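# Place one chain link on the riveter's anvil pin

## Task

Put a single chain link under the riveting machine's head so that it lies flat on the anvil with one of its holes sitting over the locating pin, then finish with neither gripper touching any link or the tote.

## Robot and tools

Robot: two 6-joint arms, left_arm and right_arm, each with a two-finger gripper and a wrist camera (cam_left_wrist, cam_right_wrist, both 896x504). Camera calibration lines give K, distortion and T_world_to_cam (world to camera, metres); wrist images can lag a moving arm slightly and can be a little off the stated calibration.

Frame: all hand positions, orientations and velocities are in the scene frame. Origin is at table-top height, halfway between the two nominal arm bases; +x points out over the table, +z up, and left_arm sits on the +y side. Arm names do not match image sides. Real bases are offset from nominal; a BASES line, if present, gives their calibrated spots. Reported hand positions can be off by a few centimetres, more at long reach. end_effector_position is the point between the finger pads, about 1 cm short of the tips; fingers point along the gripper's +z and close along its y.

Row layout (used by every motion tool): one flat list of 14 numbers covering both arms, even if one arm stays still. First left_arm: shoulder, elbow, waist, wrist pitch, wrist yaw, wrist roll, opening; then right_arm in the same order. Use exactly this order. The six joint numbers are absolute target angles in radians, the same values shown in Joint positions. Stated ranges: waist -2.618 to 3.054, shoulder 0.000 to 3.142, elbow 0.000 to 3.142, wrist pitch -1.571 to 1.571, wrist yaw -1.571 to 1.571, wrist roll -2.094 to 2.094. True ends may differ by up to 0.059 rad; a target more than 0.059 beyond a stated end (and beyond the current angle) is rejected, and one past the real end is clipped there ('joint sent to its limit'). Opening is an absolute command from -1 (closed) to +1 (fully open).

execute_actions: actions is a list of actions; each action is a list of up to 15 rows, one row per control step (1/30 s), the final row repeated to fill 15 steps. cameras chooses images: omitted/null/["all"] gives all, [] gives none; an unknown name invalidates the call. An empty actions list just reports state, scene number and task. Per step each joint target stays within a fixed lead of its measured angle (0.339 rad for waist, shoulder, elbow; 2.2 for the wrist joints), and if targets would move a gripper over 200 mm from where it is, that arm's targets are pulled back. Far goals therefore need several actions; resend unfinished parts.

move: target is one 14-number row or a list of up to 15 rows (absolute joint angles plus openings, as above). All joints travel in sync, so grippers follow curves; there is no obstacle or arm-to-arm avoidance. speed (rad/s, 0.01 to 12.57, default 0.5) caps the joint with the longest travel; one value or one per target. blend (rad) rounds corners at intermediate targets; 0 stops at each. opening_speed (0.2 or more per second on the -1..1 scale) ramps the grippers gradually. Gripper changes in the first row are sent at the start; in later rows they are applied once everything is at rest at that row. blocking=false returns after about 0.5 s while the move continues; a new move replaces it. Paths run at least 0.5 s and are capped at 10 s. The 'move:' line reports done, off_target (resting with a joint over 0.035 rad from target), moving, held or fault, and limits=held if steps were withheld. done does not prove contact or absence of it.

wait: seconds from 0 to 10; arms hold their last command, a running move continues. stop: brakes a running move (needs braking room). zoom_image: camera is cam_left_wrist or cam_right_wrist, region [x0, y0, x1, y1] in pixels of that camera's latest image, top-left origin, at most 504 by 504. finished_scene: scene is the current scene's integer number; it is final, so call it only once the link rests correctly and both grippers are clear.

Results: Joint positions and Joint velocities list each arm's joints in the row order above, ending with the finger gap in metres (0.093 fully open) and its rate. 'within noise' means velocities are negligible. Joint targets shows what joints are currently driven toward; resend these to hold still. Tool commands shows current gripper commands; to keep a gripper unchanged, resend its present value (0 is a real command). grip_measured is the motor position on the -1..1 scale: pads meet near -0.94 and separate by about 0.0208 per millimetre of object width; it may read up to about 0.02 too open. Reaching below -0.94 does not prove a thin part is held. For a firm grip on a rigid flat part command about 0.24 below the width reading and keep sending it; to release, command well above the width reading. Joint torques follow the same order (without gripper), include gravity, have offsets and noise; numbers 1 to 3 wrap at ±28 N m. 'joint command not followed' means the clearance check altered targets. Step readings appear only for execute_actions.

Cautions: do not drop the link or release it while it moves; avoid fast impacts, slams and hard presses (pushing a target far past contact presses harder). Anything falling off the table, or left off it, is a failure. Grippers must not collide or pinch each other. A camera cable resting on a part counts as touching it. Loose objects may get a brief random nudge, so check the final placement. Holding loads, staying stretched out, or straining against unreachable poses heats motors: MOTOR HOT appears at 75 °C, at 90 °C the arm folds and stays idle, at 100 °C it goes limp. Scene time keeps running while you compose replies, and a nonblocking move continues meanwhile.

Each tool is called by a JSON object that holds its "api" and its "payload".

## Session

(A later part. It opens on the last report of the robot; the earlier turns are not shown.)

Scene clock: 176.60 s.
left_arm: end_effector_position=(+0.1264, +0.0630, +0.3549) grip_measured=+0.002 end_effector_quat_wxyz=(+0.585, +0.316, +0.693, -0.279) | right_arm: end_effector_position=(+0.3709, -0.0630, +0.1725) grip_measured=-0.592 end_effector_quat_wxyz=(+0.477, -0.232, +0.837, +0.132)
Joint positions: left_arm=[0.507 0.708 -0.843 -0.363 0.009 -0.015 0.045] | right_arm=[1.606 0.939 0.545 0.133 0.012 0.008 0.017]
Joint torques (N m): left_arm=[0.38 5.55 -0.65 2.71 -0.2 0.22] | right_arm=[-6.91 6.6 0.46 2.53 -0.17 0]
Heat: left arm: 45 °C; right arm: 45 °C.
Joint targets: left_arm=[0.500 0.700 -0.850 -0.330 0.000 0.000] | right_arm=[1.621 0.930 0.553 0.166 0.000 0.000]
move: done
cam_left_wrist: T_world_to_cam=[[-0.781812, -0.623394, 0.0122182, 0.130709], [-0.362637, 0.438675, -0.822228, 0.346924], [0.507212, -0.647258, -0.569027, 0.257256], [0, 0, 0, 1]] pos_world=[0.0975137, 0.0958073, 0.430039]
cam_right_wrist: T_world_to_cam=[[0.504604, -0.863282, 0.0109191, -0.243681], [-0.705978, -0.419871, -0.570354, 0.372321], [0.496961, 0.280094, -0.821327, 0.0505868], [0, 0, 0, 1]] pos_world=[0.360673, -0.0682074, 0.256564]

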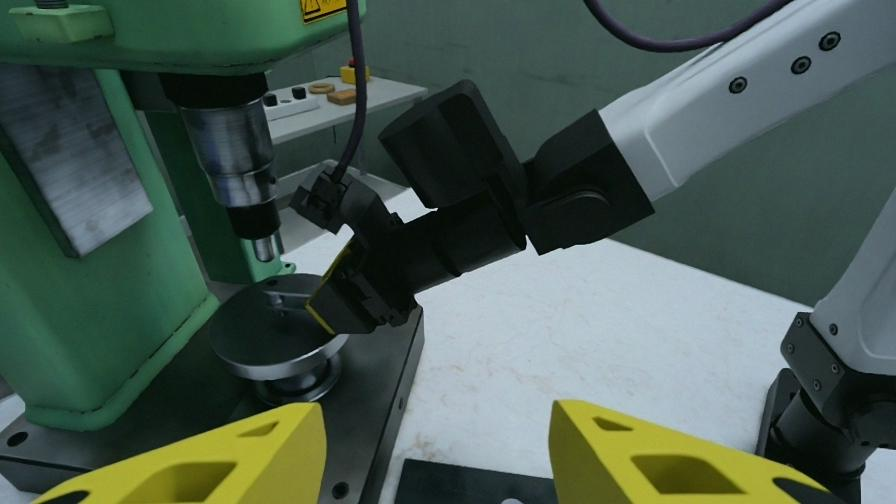

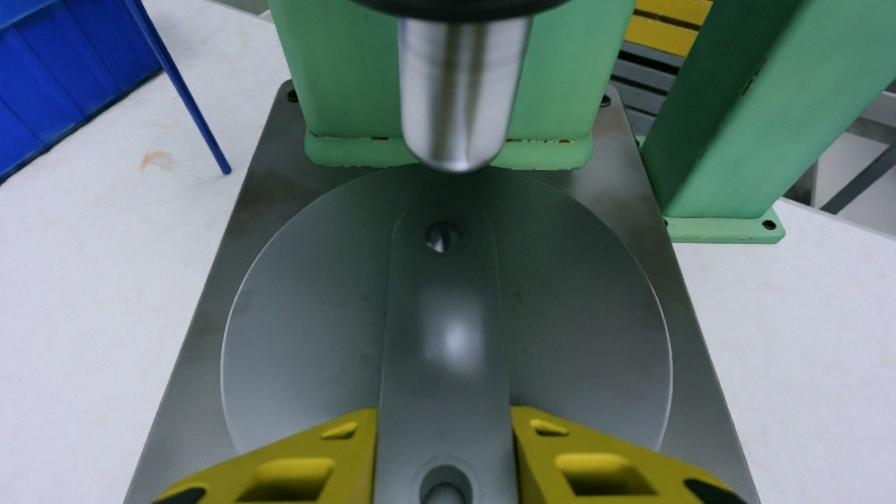

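{"api": "move", "payload": {"target": [0.5,0.7,-0.85,-0.33,0,0,0,1.634,0.911,0.553,0.189,0,0,-0.85], "speed": 0.05}}

{"api": "zoom_image", "payload": {"camera": "cam_left_wrist", "region": [220, 230, 340, 345]}}

{"api": "zoom_image", "payload": {"camera": "cam_right_wrist", "region": [394, 190, 494, 270]}}

Scene clock: 182.63 s.
left_arm: end_effector_position=(+0.1264, +0.0629, +0.3550) grip_measured=+0.002 end_effector_quat_wxyz=(+0.585, +0.316, +0.693, -0.279) | right_arm: end_effector_position=(+0.3707, -0.0632, +0.1668) grip_measured=-0.592 end_effector_quat_wxyz=(+0.478, -0.232, +0.837, +0.133)
Joint positions: left_arm=[0.507 0.708 -0.843 -0.362 0.009 -0.015 0.045] | right_arm=[1.615 0.922 0.545 0.16 0.012 0.008 0.017]
Joint torques (N m): left_arm=[0.39 5.52 -0.66 2.7 -0.2 0.22] | right_arm=[-6.56 6.39 0.46 2.47 -0.16 -0.01]
Heat: left arm: 45 °C; right arm: 45 °C.
Joint targets: left_arm=[0.500 0.700 -0.850 -0.330 0.000 0.000] | right_arm=[1.634 0.911 0.553 0.189 0.000 0.000]
move: done
cam_left_wrist: T_world_to_cam=[[-0.781795, -0.623415, 0.012235, 0.130701], [-0.362494, 0.438446, -0.822413, 0.347094], [0.507341, -0.647394, -0.568759, 0.257197], [0, 0, 0, 1]] pos_world=[0.097514, 0.0958069, 0.430139]
cam_right_wrist: T_world_to_cam=[[0.504787, -0.863171, 0.0112312, -0.243727], [-0.705053, -0.419757, -0.571581, 0.368694], [0.498086, 0.280608, -0.820469, 0.0455733], [0, 0, 0, 1]] pos_world=[0.36028, -0.0684047, 0.250867]

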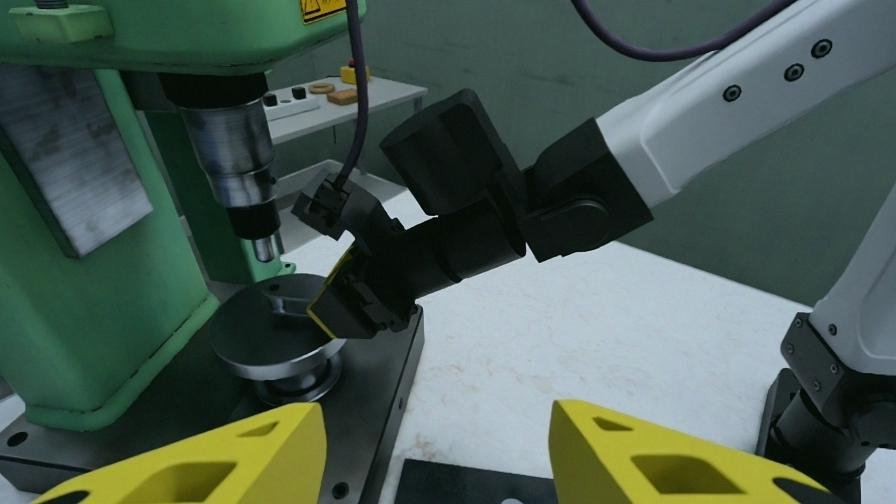

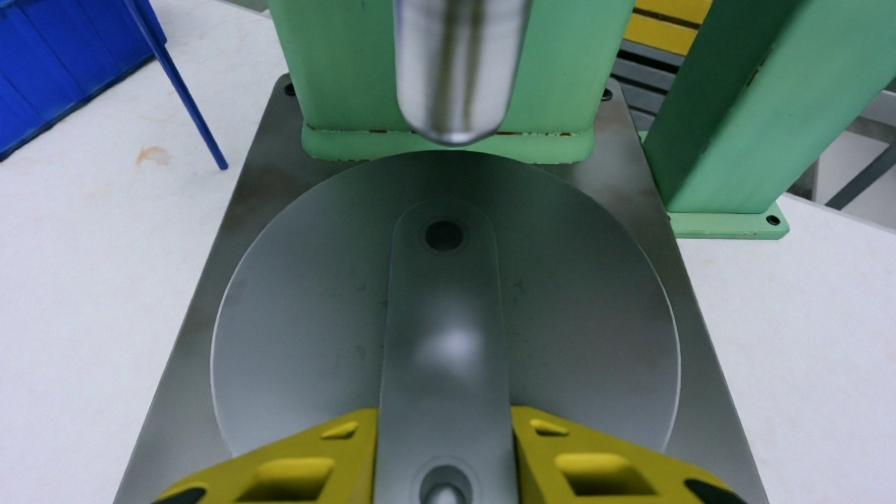

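Scaled by 4.200 (camera's finer frame: 1280x720).

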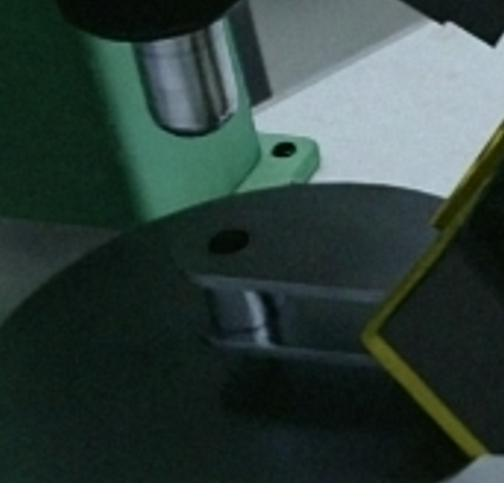

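Scaled by 5.040 (camera's finer frame: 1280x720).

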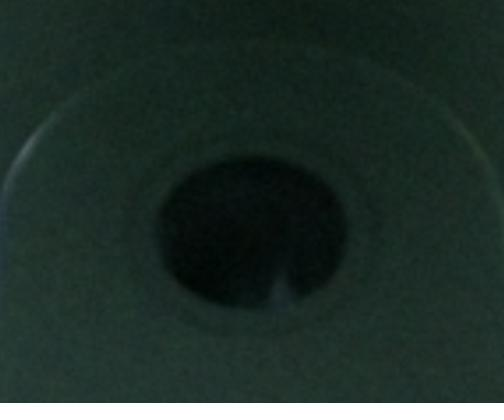

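{"api": "move", "payload": {"target": [0.5,0.7,-0.85,-0.33,0,0,0,1.650,0.888,0.553,0.214,0,0,-0.85], "speed": 0.05}}

{"api": "zoom_image", "payload": {"camera": "cam_left_wrist", "region": [220, 230, 340, 345]}}

{"api": "zoom_image", "payload": {"camera": "cam_right_wrist", "region": [394, 190, 494, 270]}}

Scene clock: 187.87 s.
left_arm: end_effector_position=(+0.1264, +0.0629, +0.3550) grip_measured=+0.002 end_effector_quat_wxyz=(+0.585, +0.316, +0.693, -0.279) | right_arm: end_effector_position=(+0.3711, -0.0633, +0.1649) grip_measured=-0.592 end_effector_quat_wxyz=(+0.485, -0.230, +0.833, +0.134)
Joint positions: left_arm=[0.507 0.708 -0.843 -0.362 0.009 -0.015 0.045] | right_arm=[1.619 0.902 0.545 0.2 0.014 0.008 0.017]
Joint torques (N m): left_arm=[0.36 5.55 -0.68 2.71 -0.2 0.22] | right_arm=[-5.42 6.2 0.49 2.39 -0.18 0]
Heat: left arm: 45 °C; right arm: 45 °C.
Joint targets: left_arm=[0.500 0.700 -0.850 -0.330 0.000 0.000] | right_arm=[1.650 0.888 0.553 0.214 0.000 0.000]
move: done
cam_left_wrist: T_world_to_cam=[[-0.781795, -0.623415, 0.012235, 0.130701], [-0.362494, 0.438446, -0.822413, 0.347094], [0.507341, -0.647394, -0.568759, 0.257197], [0, 0, 0, 1]] pos_world=[0.097514, 0.0958069, 0.430139]
cam_right_wrist: T_world_to_cam=[[0.503232, -0.864072, 0.0116994, -0.243615], [-0.697394, -0.41408, -0.58496, 0.367589], [0.510292, 0.286212, -0.810977, 0.0380161], [0, 0, 0, 1]] pos_world=[0.35955, -0.0691705, 0.248705]

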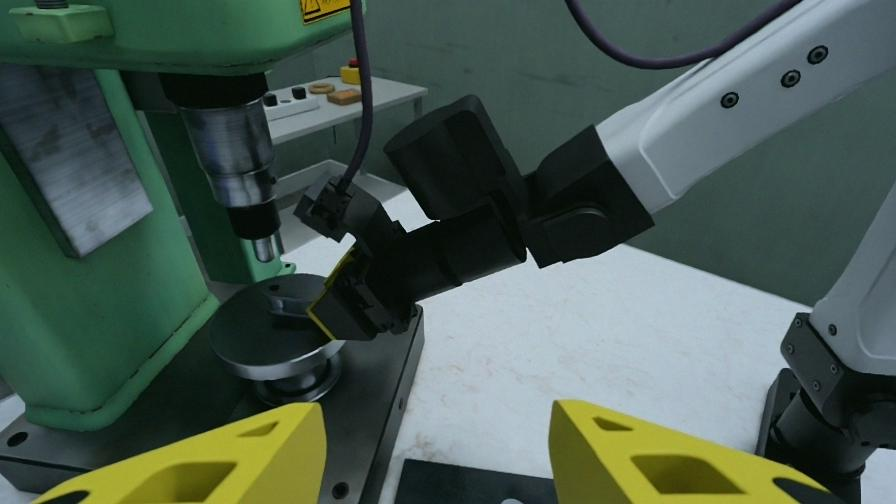

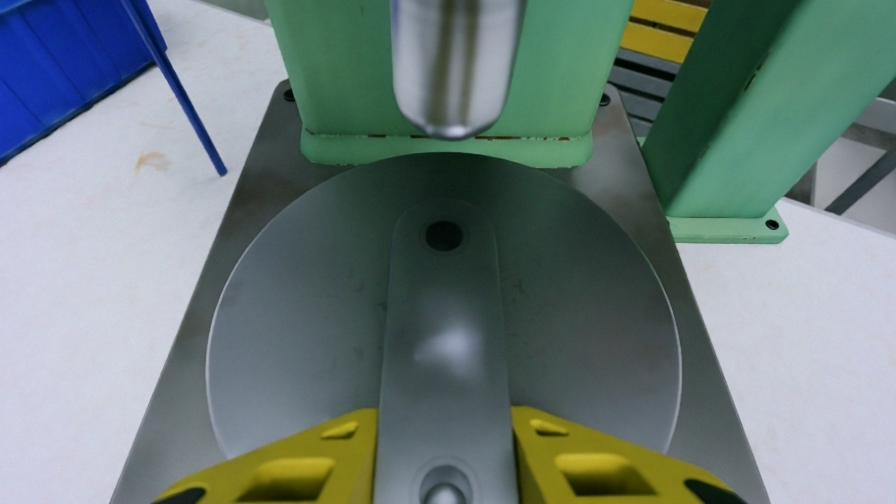

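Scaled by 4.200 (camera's finer frame: 1280x720).

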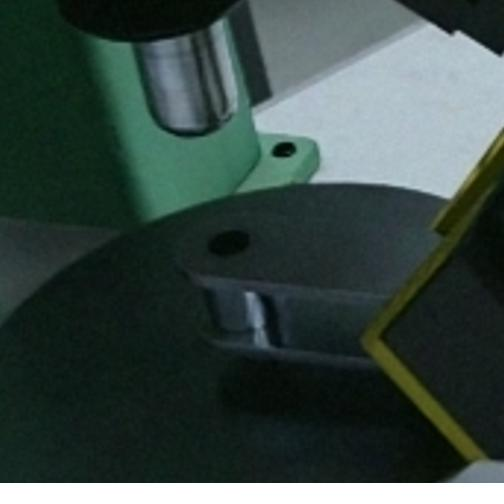

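Scaled by 5.040 (camera's finer frame: 1280x720).

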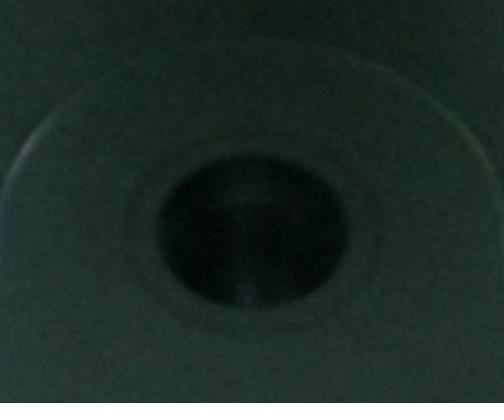

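{"api": "move", "payload": {"target": [0.5,0.7,-0.85,-0.33,0,0,0,1.615,0.960,0.553,0.150,0,0,-0.85], "speed": 0.06}}

{"api": "zoom_image", "payload": {"camera": "cam_left_wrist", "region": [220, 230, 340, 345]}}

{"api": "zoom_image", "payload": {"camera": "cam_right_wrist", "region": [394, 190, 494, 270]}}

Scene clock: 211.20 s.
left_arm: end_effector_position=(+0.1264, +0.0629, +0.3550) grip_measured=+0.002 end_effector_quat_wxyz=(+0.585, +0.316, +0.693, -0.279) | right_arm: end_effector_position=(+0.3713, -0.0631, +0.1663) grip_measured=-0.592 end_effector_quat_wxyz=(+0.474, -0.232, +0.839, +0.131)
Joint positions: left_arm=[0.507 0.708 -0.843 -0.362 0.009 -0.015 0.045] | right_arm=[1.619 0.931 0.545 0.146 0.014 0.008 0.017]
Joint torques (N m): left_arm=[0.36 5.55 -0.66 2.71 -0.2 0.22] | right_arm=[-8.73 9.83 0.47 2.24 -0.19 -0.01]
Heat: left arm: 46 °C; right arm: 44 °C.
Joint targets: left_arm=[0.500 0.700 -0.850 -0.330 0.000 0.000] | right_arm=[1.615 0.960 0.553 0.150 0.000 0.000]
move: done
cam_left_wrist: T_world_to_cam=[[-0.781795, -0.623415, 0.012235, 0.130701], [-0.362494, 0.438446, -0.822413, 0.347094], [0.507341, -0.647394, -0.568759, 0.257197], [0, 0, 0, 1]] pos_world=[0.097514, 0.0958069, 0.430139]
cam_right_wrist: T_world_to_cam=[[0.503469, -0.863924, 0.0124043, -0.243825], [-0.709486, -0.421576, -0.564716, 0.369308], [0.493101, 0.275516, -0.825192, 0.0471032], [0, 0, 0, 1]] pos_world=[0.361551, -0.0679323, 0.250448]

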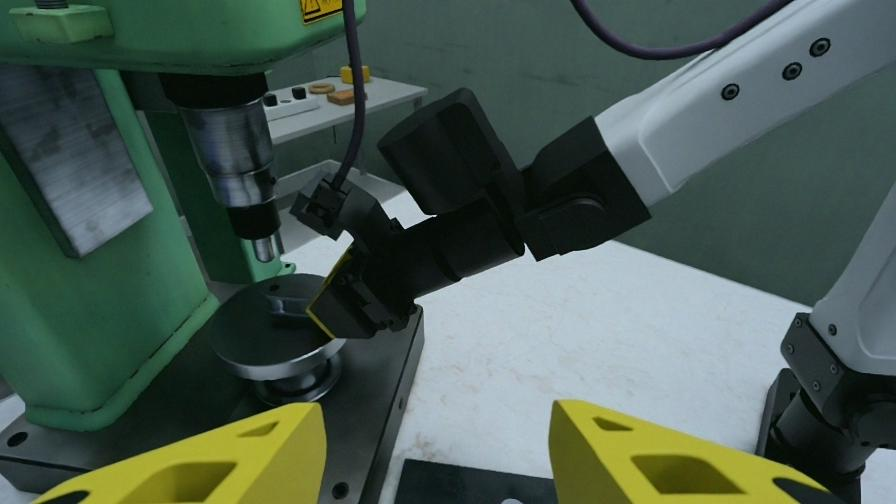

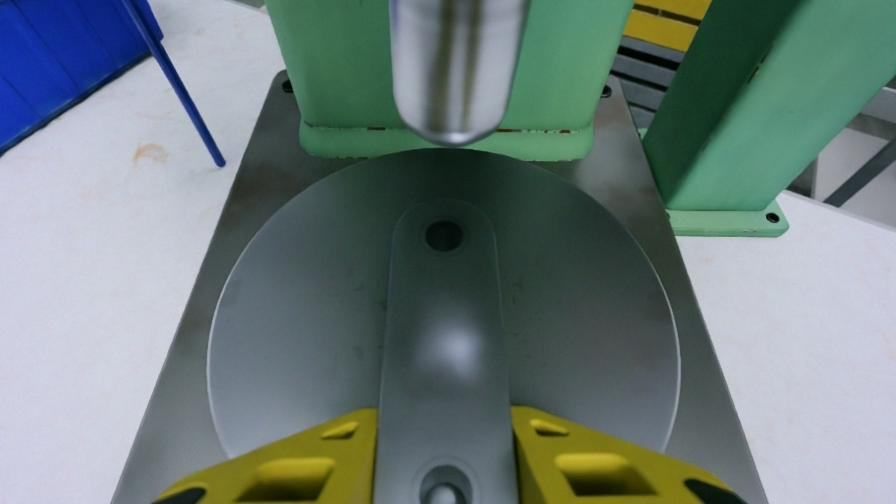

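Scaled by 4.200 (camera's finer frame: 1280x720).

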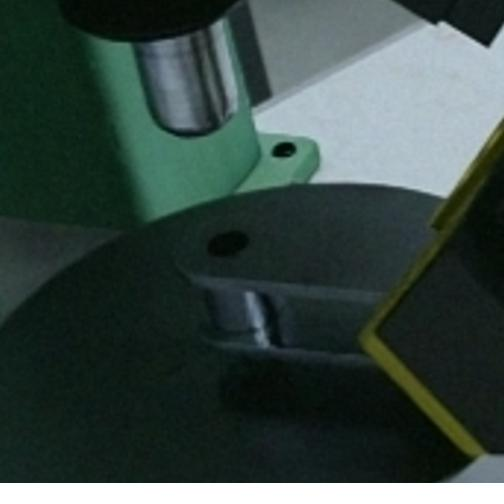

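Scaled by 5.040 (camera's finer frame: 1280x720).

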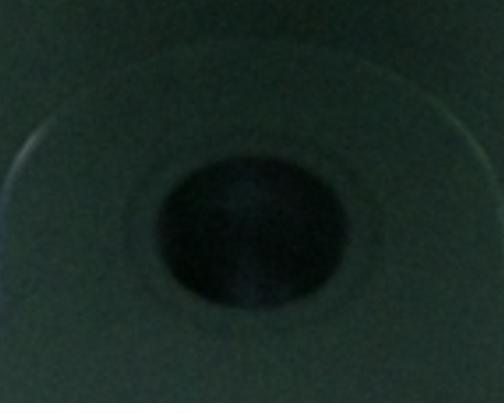

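{"api": "move", "payload": {"target": [0.5,0.7,-0.85,-0.33,0,0,0,1.602,0.912,0.553,0.160,0,0,-0.85], "speed": 0.06, "cameras": ["cam_left_wrist"]}}

{"api": "zoom_image", "payload": {"camera": "cam_left_wrist", "region": [240, 270, 310, 340]}}

Scene clock: 221.00 s.
left_arm: end_effector_position=(+0.1264, +0.0629, +0.3550) grip_measured=+0.002 end_effector_quat_wxyz=(+0.585, +0.316, +0.693, -0.279) | right_arm: end_effector_position=(+0.3709, -0.0634, +0.1654) grip_measured=-0.592 end_effector_quat_wxyz=(+0.474, -0.232, +0.839, +0.131)
Joint positions: left_arm=[0.507 0.708 -0.843 -0.362 0.009 -0.015 0.045] | right_arm=[1.619 0.927 0.545 0.151 0.014 0.008 0.017]
Joint torques (N m): left_arm=[0.34 5.53 -0.65 2.71 -0.2 0.22] | right_arm=[-9.94 6.05 0.49 2.27 -0.18 -0.01]
Heat: left arm: 46 °C; right arm: 45 °C.
Joint targets: left_arm=[0.500 0.700 -0.850 -0.330 0.000 0.000] | right_arm=[1.602 0.912 0.553 0.160 0.000 0.000]
move: done
cam_left_wrist: T_world_to_cam=[[-0.781795, -0.623415, 0.012235, 0.130701], [-0.362494, 0.438446, -0.822413, 0.347094], [0.507341, -0.647394, -0.568759, 0.257197], [0, 0, 0, 1]] pos_world=[0.097514, 0.0958069, 0.430139]

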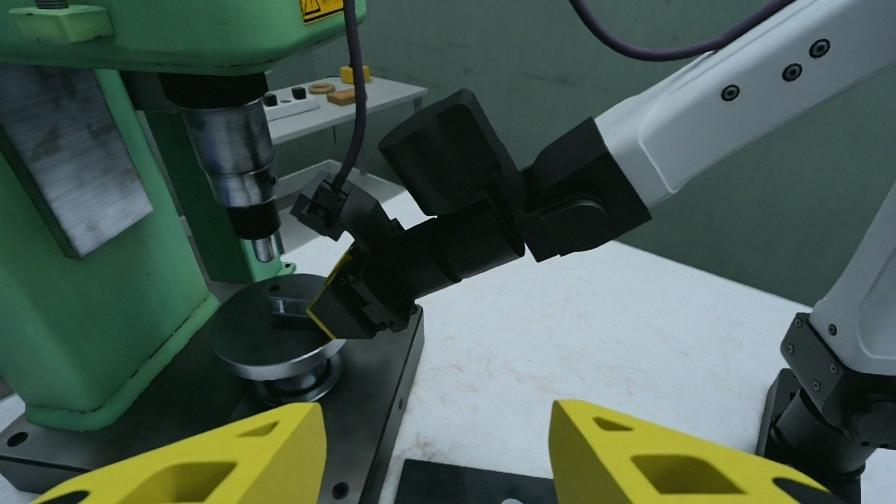

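Scaled by 7.200 (camera's finer frame: 1280x720).

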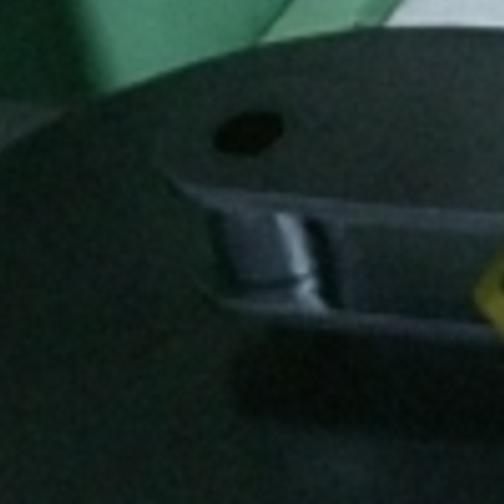

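{"api": "move", "payload": {"target": [[0.5,0.7,-0.85,-0.33,0,0,0,1.625,0.905,0.553,0.170,0,0,-0.85],[0.5,0.7,-0.85,-0.33,0,0,0,1.630,0.905,0.563,0.170,0,0,-0.85],[0.5,0.7,-0.85,-0.33,0,0,0,1.630,0.905,0.533,0.170,0,0,-0.85]], "speed": 0.05, "cameras": ["cam_left_wrist"]}}

{"api": "zoom_image", "payload": {"camera": "cam_left_wrist", "region": [220, 230, 340, 345]}}

Scene clock: 238.43 s.
left_arm: end_effector_position=(+0.1264, +0.0629, +0.3550) grip_measured=+0.002 end_effector_quat_wxyz=(+0.585, +0.316, +0.693, -0.279) | right_arm: end_effector_position=(+0.3720, -0.0652, +0.1650) grip_measured=-0.592 end_effector_quat_wxyz=(+0.477, -0.230, +0.838, +0.130)
Joint positions: left_arm=[0.507 0.708 -0.843 -0.362 0.009 -0.015 0.045] | right_arm=[1.619 0.92 0.541 0.163 0.014 0.008 0.017]
Joint torques (N m): left_arm=[0.35 5.55 -0.68 2.71 -0.21 0.22] | right_arm=[-7.3 6.06 -0.95 2.26 -0.18 -0.01]
Heat: left arm: 46 °C; right arm: 46 °C.
Joint targets: left_arm=[0.500 0.700 -0.850 -0.330 0.000 0.000] | right_arm=[1.630 0.905 0.533 0.170 0.000 0.000]
move: done
cam_left_wrist: T_world_to_cam=[[-0.781795, -0.623415, 0.012235, 0.130701], [-0.362494, 0.438446, -0.822413, 0.347094], [0.507341, -0.647394, -0.568759, 0.257197], [0, 0, 0, 1]] pos_world=[0.097514, 0.0958069, 0.430139]

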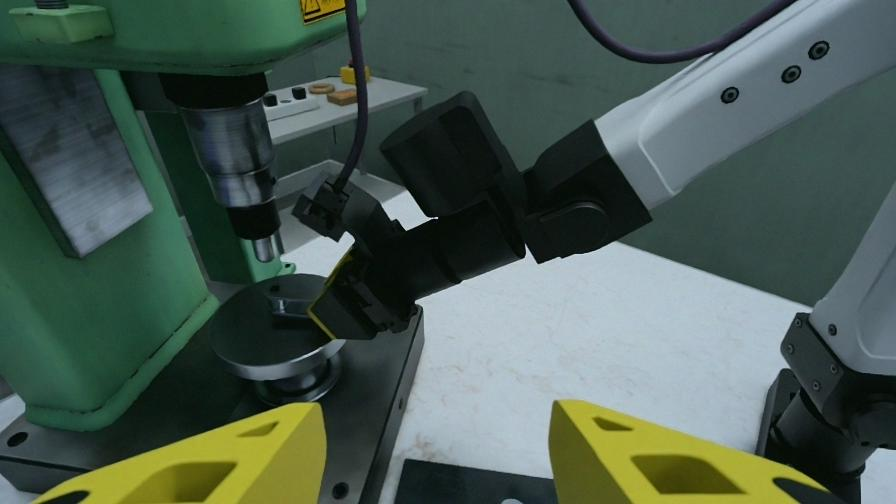

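Scaled by 4.200 (camera's finer frame: 1280x720).

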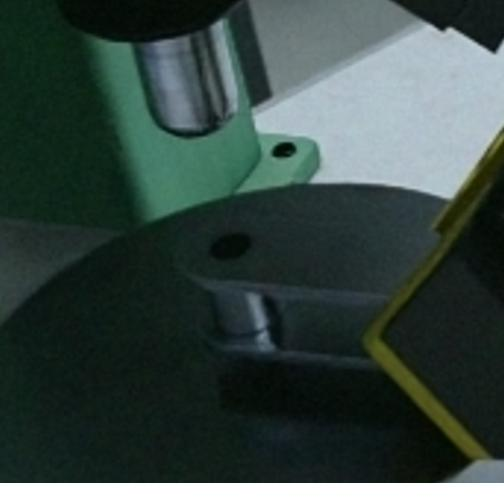

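{"api": "move", "payload": {"target": [[0.5,0.7,-0.85,-0.33,0,0,0,1.645,0.895,0.533,0.190,0,0,-0.85],[0.5,0.7,-0.85,-0.33,0,0,0,1.645,0.890,0.523,0.190,0,0,-0.85],[0.5,0.7,-0.85,-0.33,0,0,0,1.645,0.890,0.55,0.190,0,0,-0.85]], "speed": 0.05, "cameras": ["cam_left_wrist","cam_right_wrist"]}}

{"api": "zoom_image", "payload": {"camera": "cam_left_wrist", "region": [220, 230, 340, 345]}}

{"api": "zoom_image", "payload": {"camera": "cam_right_wrist", "region": [394, 190, 494, 270]}}

Scene clock: 244.10 s.
left_arm: end_effector_position=(+0.1264, +0.0629, +0.3550) grip_measured=+0.002 end_effector_quat_wxyz=(+0.585, +0.316, +0.693, -0.279) | right_arm: end_effector_position=(+0.3712, -0.0647, +0.1599) grip_measured=-0.592 end_effector_quat_wxyz=(+0.477, -0.231, +0.838, +0.133)
Joint positions: left_arm=[0.507 0.708 -0.843 -0.362 0.009 -0.015 0.045] | right_arm=[1.627 0.905 0.54 0.186 0.008 0.007 0.017]
Joint torques (N m): left_arm=[0.39 5.53 -0.66 2.7 -0.2 0.22] | right_arm=[-6.69 5.93 0.66 2.22 -0.11 -0.01]
Heat: left arm: 47 °C; right arm: 45 °C.
Joint targets: left_arm=[0.500 0.700 -0.850 -0.330 0.000 0.000] | right_arm=[1.645 0.890 0.550 0.190 0.000 0.000]
move: done
cam_left_wrist: T_world_to_cam=[[-0.781795, -0.623415, 0.012235, 0.130701], [-0.362494, 0.438446, -0.822413, 0.347094], [0.507341, -0.647394, -0.568759, 0.257197], [0, 0, 0, 1]] pos_world=[0.097514, 0.0958069, 0.430139]
cam_right_wrist: T_world_to_cam=[[0.503805, -0.863766, 0.00941824, -0.244673], [-0.707015, -0.418592, -0.570009, 0.36504], [0.496297, 0.280515, -0.821584, 0.0408761], [0, 0, 0, 1]] pos_world=[0.361069, -0.0700039, 0.243963]

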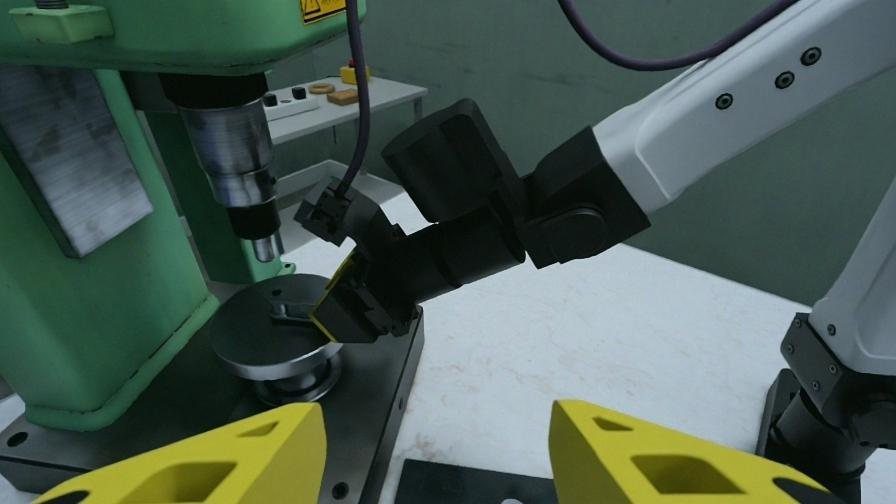

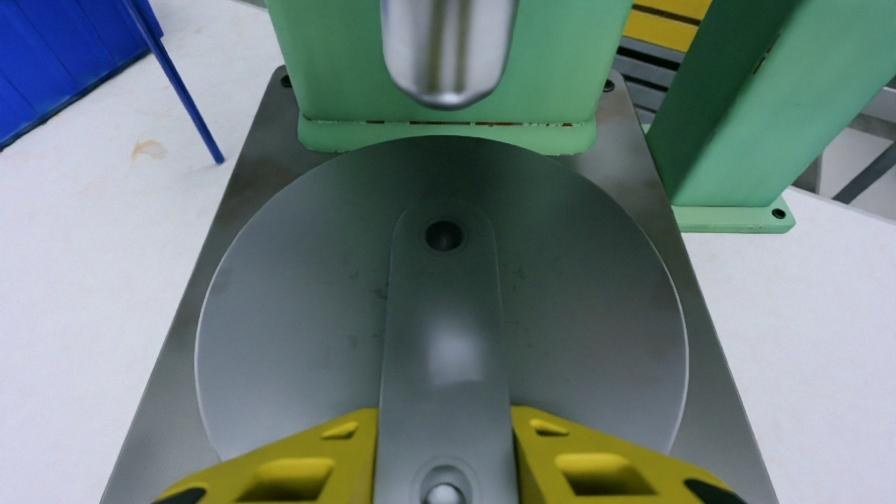

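Scaled by 4.200 (camera's finer frame: 1280x720).

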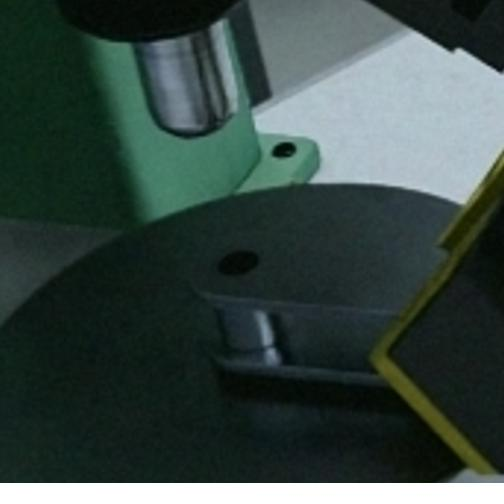

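Scaled by 5.040 (camera's finer frame: 1280x720).

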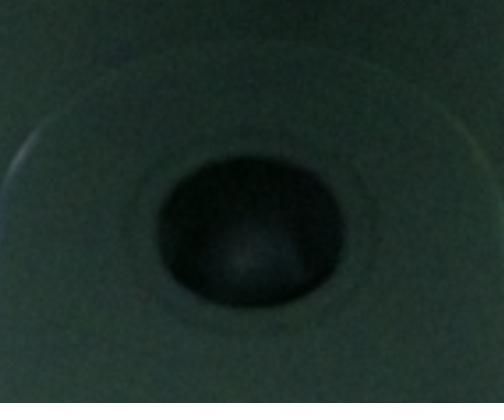

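{"api": "move", "payload": {"target": [0.5,0.7,-0.85,-0.33,0,0,0,1.660,0.878,0.545,0.205,0,0,-0.85], "speed": 0.05, "cameras": ["cam_left_wrist","cam_right_wrist"]}}

{"api": "zoom_image", "payload": {"camera": "cam_left_wrist", "region": [220, 230, 340, 345]}}

{"api": "zoom_image", "payload": {"camera": "cam_right_wrist", "region": [394, 190, 494, 270]}}

Scene clock: 249.03 s.
left_arm: end_effector_position=(+0.1264, +0.0629, +0.3550) grip_measured=+0.002 end_effector_quat_wxyz=(+0.585, +0.316, +0.693, -0.279) | right_arm: end_effector_position=(+0.3712, -0.0647, +0.1557) grip_measured=-0.592 end_effector_quat_wxyz=(+0.477, -0.231, +0.837, +0.133)
Joint positions: left_arm=[0.507 0.708 -0.843 -0.362 0.009 -0.015 0.045] | right_arm=[1.635 0.894 0.54 0.206 0.008 0.007 0.017]
Joint torques (N m): left_arm=[0.36 5.55 -0.69 2.7 -0.2 0.22] | right_arm=[-6.06 5.82 0.2 2.2 -0.12 0]
Heat: left arm: 47 °C; right arm: 45 °C.
Joint targets: left_arm=[0.500 0.700 -0.850 -0.330 0.000 0.000] | right_arm=[1.660 0.878 0.545 0.205 0.000 0.000]
move: done
cam_left_wrist: T_world_to_cam=[[-0.781795, -0.623415, 0.012235, 0.130701], [-0.362494, 0.438446, -0.822413, 0.347094], [0.507341, -0.647394, -0.568759, 0.257197], [0, 0, 0, 1]] pos_world=[0.097514, 0.0958069, 0.430139]
cam_right_wrist: T_world_to_cam=[[0.503788, -0.863776, 0.00939999, -0.244573], [-0.706677, -0.418371, -0.57059, 0.362612], [0.496795, 0.280814, -0.821181, 0.0372189], [0, 0, 0, 1]] pos_world=[0.360972, -0.0700022, 0.239765]

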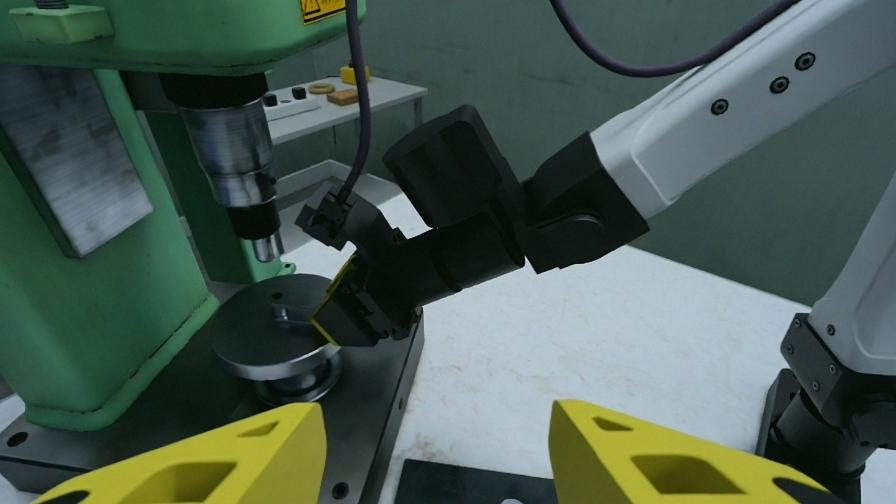

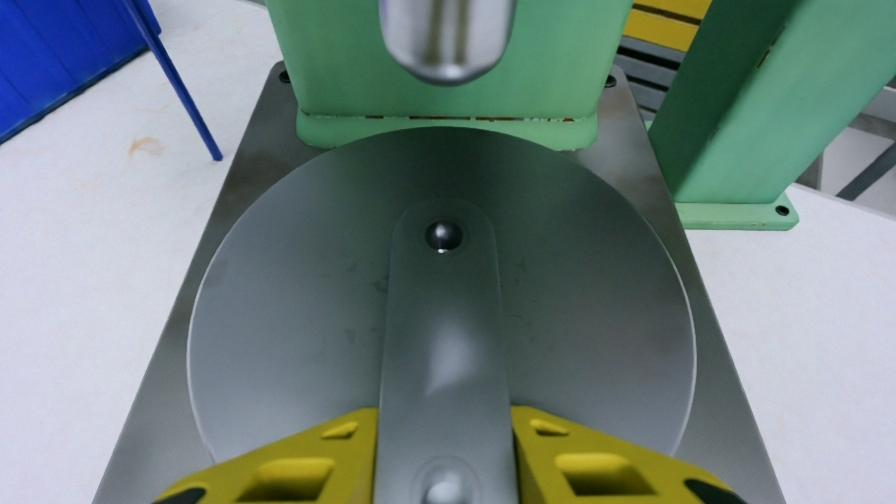

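Scaled by 4.200 (camera's finer frame: 1280x720).

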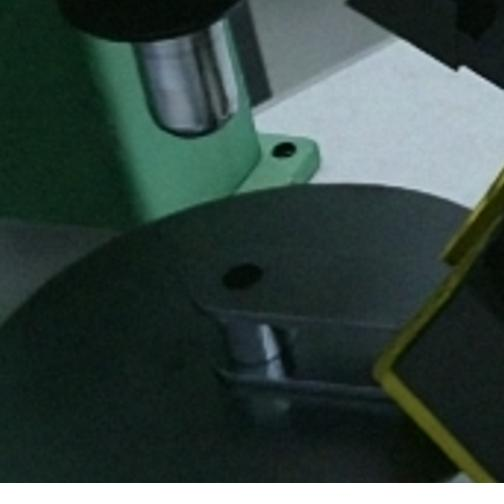

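Scaled by 5.040 (camera's finer frame: 1280x720).

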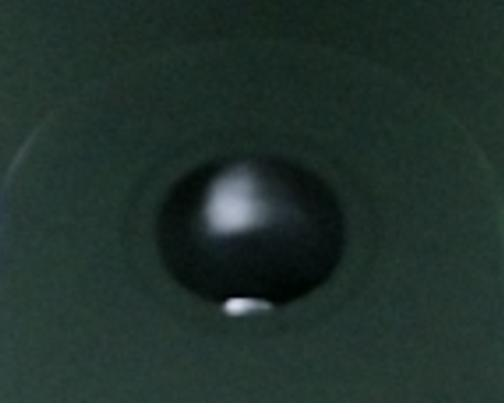

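{"api": "move", "payload": {"target": [0.5,0.7,-0.85,-0.33,0,0,0,1.665,0.872,0.543,0.205,0,0,-0.85], "speed": 0.05, "cameras": ["cam_left_wrist","cam_right_wrist"]}}

{"api": "zoom_image", "payload": {"camera": "cam_left_wrist", "region": [220, 230, 340, 345]}}

Scene clock: 251.87 s.
left_arm: end_effector_position=(+0.1264, +0.0629, +0.3550) grip_measured=+0.002 end_effector_quat_wxyz=(+0.585, +0.316, +0.693, -0.279) | right_arm: end_effector_position=(+0.3711, -0.0647, +0.1554) grip_measured=-0.592 end_effector_quat_wxyz=(+0.478, -0.231, +0.837, +0.133)
Joint positions: left_arm=[0.507 0.708 -0.843 -0.362 0.009 -0.015 0.045] | right_arm=[1.635 0.89 0.54 0.214 0.008 0.007 0.017]
Joint torques (N m): left_arm=[0.38 5.55 -0.65 2.7 -0.2 0.23] | right_arm=[-5.65 5.65 0.01 2.05 -0.11 0]
Heat: left arm: 47 °C; right arm: 45 °C.
Joint targets: left_arm=[0.500 0.700 -0.850 -0.330 0.000 0.000] | right_arm=[1.665 0.872 0.543 0.205 0.000 0.000]
move: done
cam_left_wrist: T_world_to_cam=[[-0.781795, -0.623415, 0.012235, 0.130701], [-0.362494, 0.438446, -0.822413, 0.347094], [0.507341, -0.647394, -0.568759, 0.257197], [0, 0, 0, 1]] pos_world=[0.097514, 0.0958069, 0.430139]
cam_right_wrist: T_world_to_cam=[[0.504124, -0.863573, 0.0100322, -0.244852], [-0.704599, -0.417983, -0.573438, 0.362065], [0.499399, 0.282015, -0.819188, 0.0357609], [0, 0, 0, 1]] pos_world=[0.360687, -0.0701957, 0.239373]

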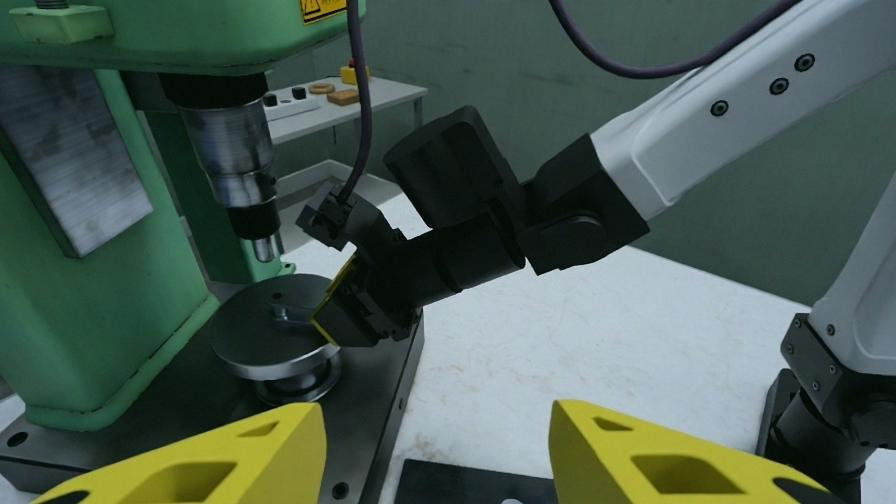

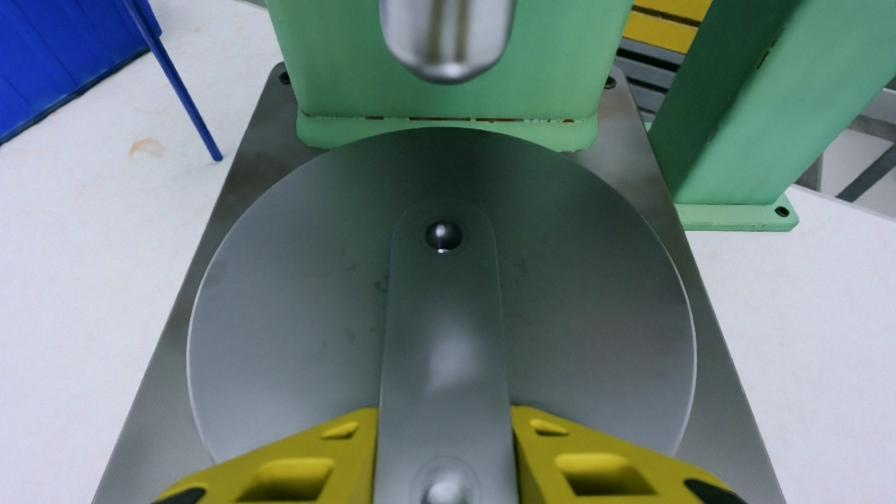

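Scaled by 4.200 (camera's finer frame: 1280x720).

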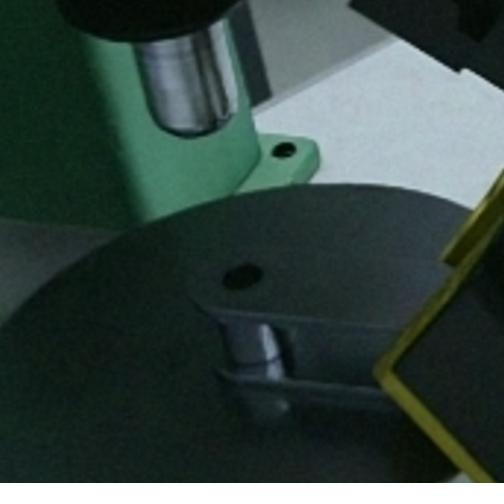

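{"api": "move", "payload": {"target": [0.5,0.7,-0.85,-0.33,0,0,0,1.640,0.885,0.541,0.212,0,0,-0.2], "opening_speed": 0.25, "cameras": ["cam_right_wrist"]}}

{"api": "move", "payload": {"target": [0.5,0.7,-0.85,-0.33,0,0,0,1.637,0.885,0.541,0.212,0,0,0.4], "opening_speed": 0.5}}

{"api": "zoom_image", "payload": {"camera": "cam_left_wrist", "region": [220, 230, 340, 345]}}

Scene clock: 258.27 s.
left_arm: end_effector_position=(+0.1264, +0.0629, +0.3551) grip_measured=+0.002 end_effector_quat_wxyz=(+0.585, +0.316, +0.693, -0.279) | right_arm: end_effector_position=(+0.3712, -0.0647, +0.1555) grip_measured=-0.203 end_effector_quat_wxyz=(+0.479, -0.231, +0.836, +0.133)
Joint positions: left_arm=[0.507 0.708 -0.843 -0.362 0.009 -0.015 0.045] | right_arm=[1.635 0.89 0.54 0.215 0.008 0.007 0.035]
Joint torques (N m): left_arm=[0.34 5.56 -0.69 2.7 -0.19 0.23] | right_arm=[-7.97 6.79 -0.18 2.15 -0.11 0.01]
Heat: left arm: 47 °C; right arm: 45 °C.
Joint targets: left_arm=[0.500 0.700 -0.850 -0.330 0.000 0.000] | right_arm=[1.640 0.885 0.541 0.212 0.000 0.000]
move: done
cam_right_wrist: T_world_to_cam=[[0.504107, -0.863583, 0.0100142, -0.244792], [-0.704259, -0.41776, -0.574017, 0.362087], [0.499895, 0.282313, -0.818782, 0.0356369], [0, 0, 0, 1]] pos_world=[0.36059, -0.070194, 0.239474]

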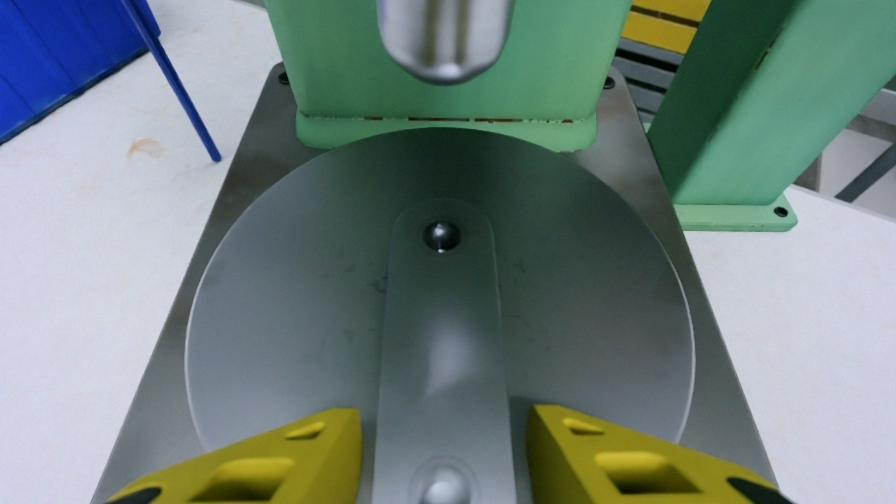

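Scene clock: 259.67 s.
left_arm: end_effector_position=(+0.1264, +0.0629, +0.3551) grip_measured=+0.002 end_effector_quat_wxyz=(+0.585, +0.316, +0.693, -0.279) | right_arm: end_effector_position=(+0.3712, -0.0647, +0.1555) grip_measured=+0.397 end_effector_quat_wxyz=(+0.479, -0.231, +0.836, +0.133)
Joint positions: left_arm=[0.507 0.708 -0.843 -0.362 0.009 -0.015 0.045] | right_arm=[1.635 0.89 0.54 0.216 0.008 0.007 0.064]
Joint torques (N m): left_arm=[0.36 5.53 -0.68 2.7 -0.2 0.22] | right_arm=[-8.25 6.78 -0.17 2.14 -0.11 0]
Heat: left arm: 47 °C; right arm: 45 °C.
Joint targets: left_arm=[0.500 0.700 -0.850 -0.330 0.000 0.000] | right_arm=[1.637 0.885 0.541 0.212 0.000 0.000]
move: done
cam_left_wrist: T_world_to_cam=[[-0.781794, -0.623418, 0.0121908, 0.130719], [-0.36226, 0.438204, -0.822645, 0.347277], [0.50751, -0.647555, -0.568425, 0.257109], [0, 0, 0, 1]] pos_world=[0.0975145, 0.0958064, 0.43024]
cam_right_wrist: T_world_to_cam=[[0.504064, -0.863609, 0.00995499, -0.244816], [-0.704092, -0.417579, -0.574353, 0.36225], [0.500174, 0.282501, -0.818547, 0.0355248], [0, 0, 0, 1]] pos_world=[0.360692, -0.0701929, 0.239575]

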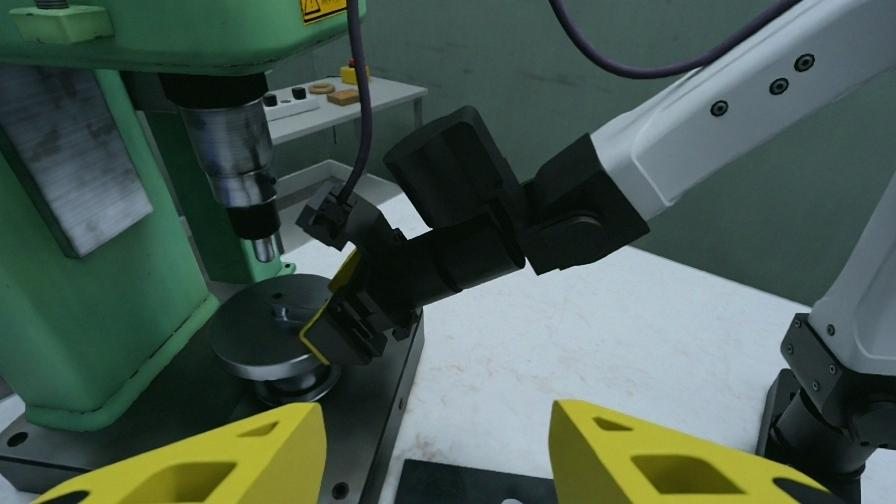

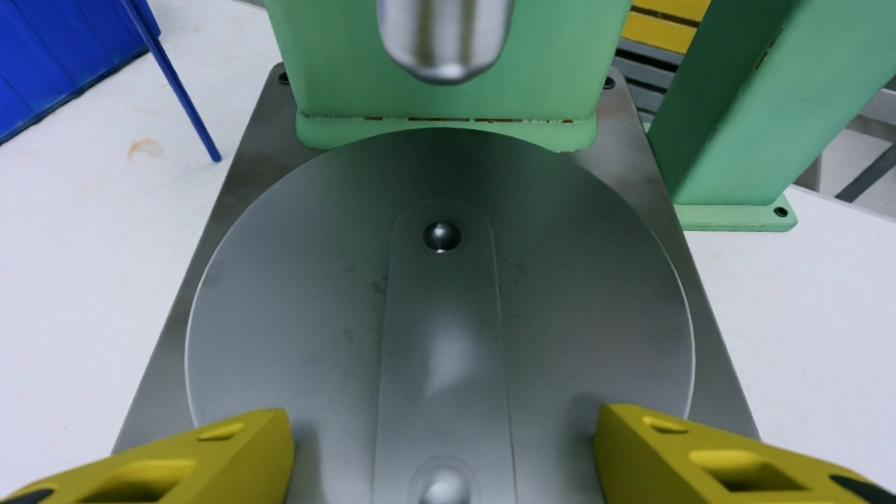

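Scaled by 4.200 (camera's finer frame: 1280x720).

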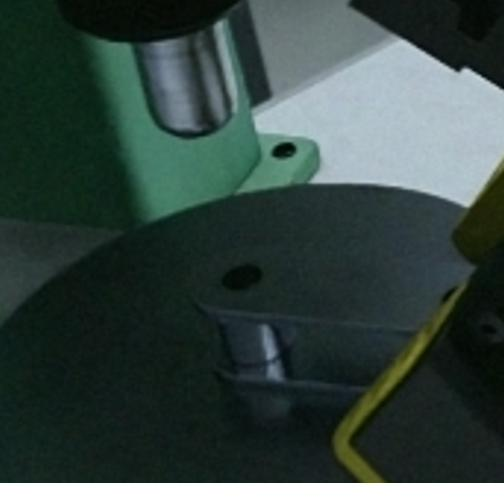

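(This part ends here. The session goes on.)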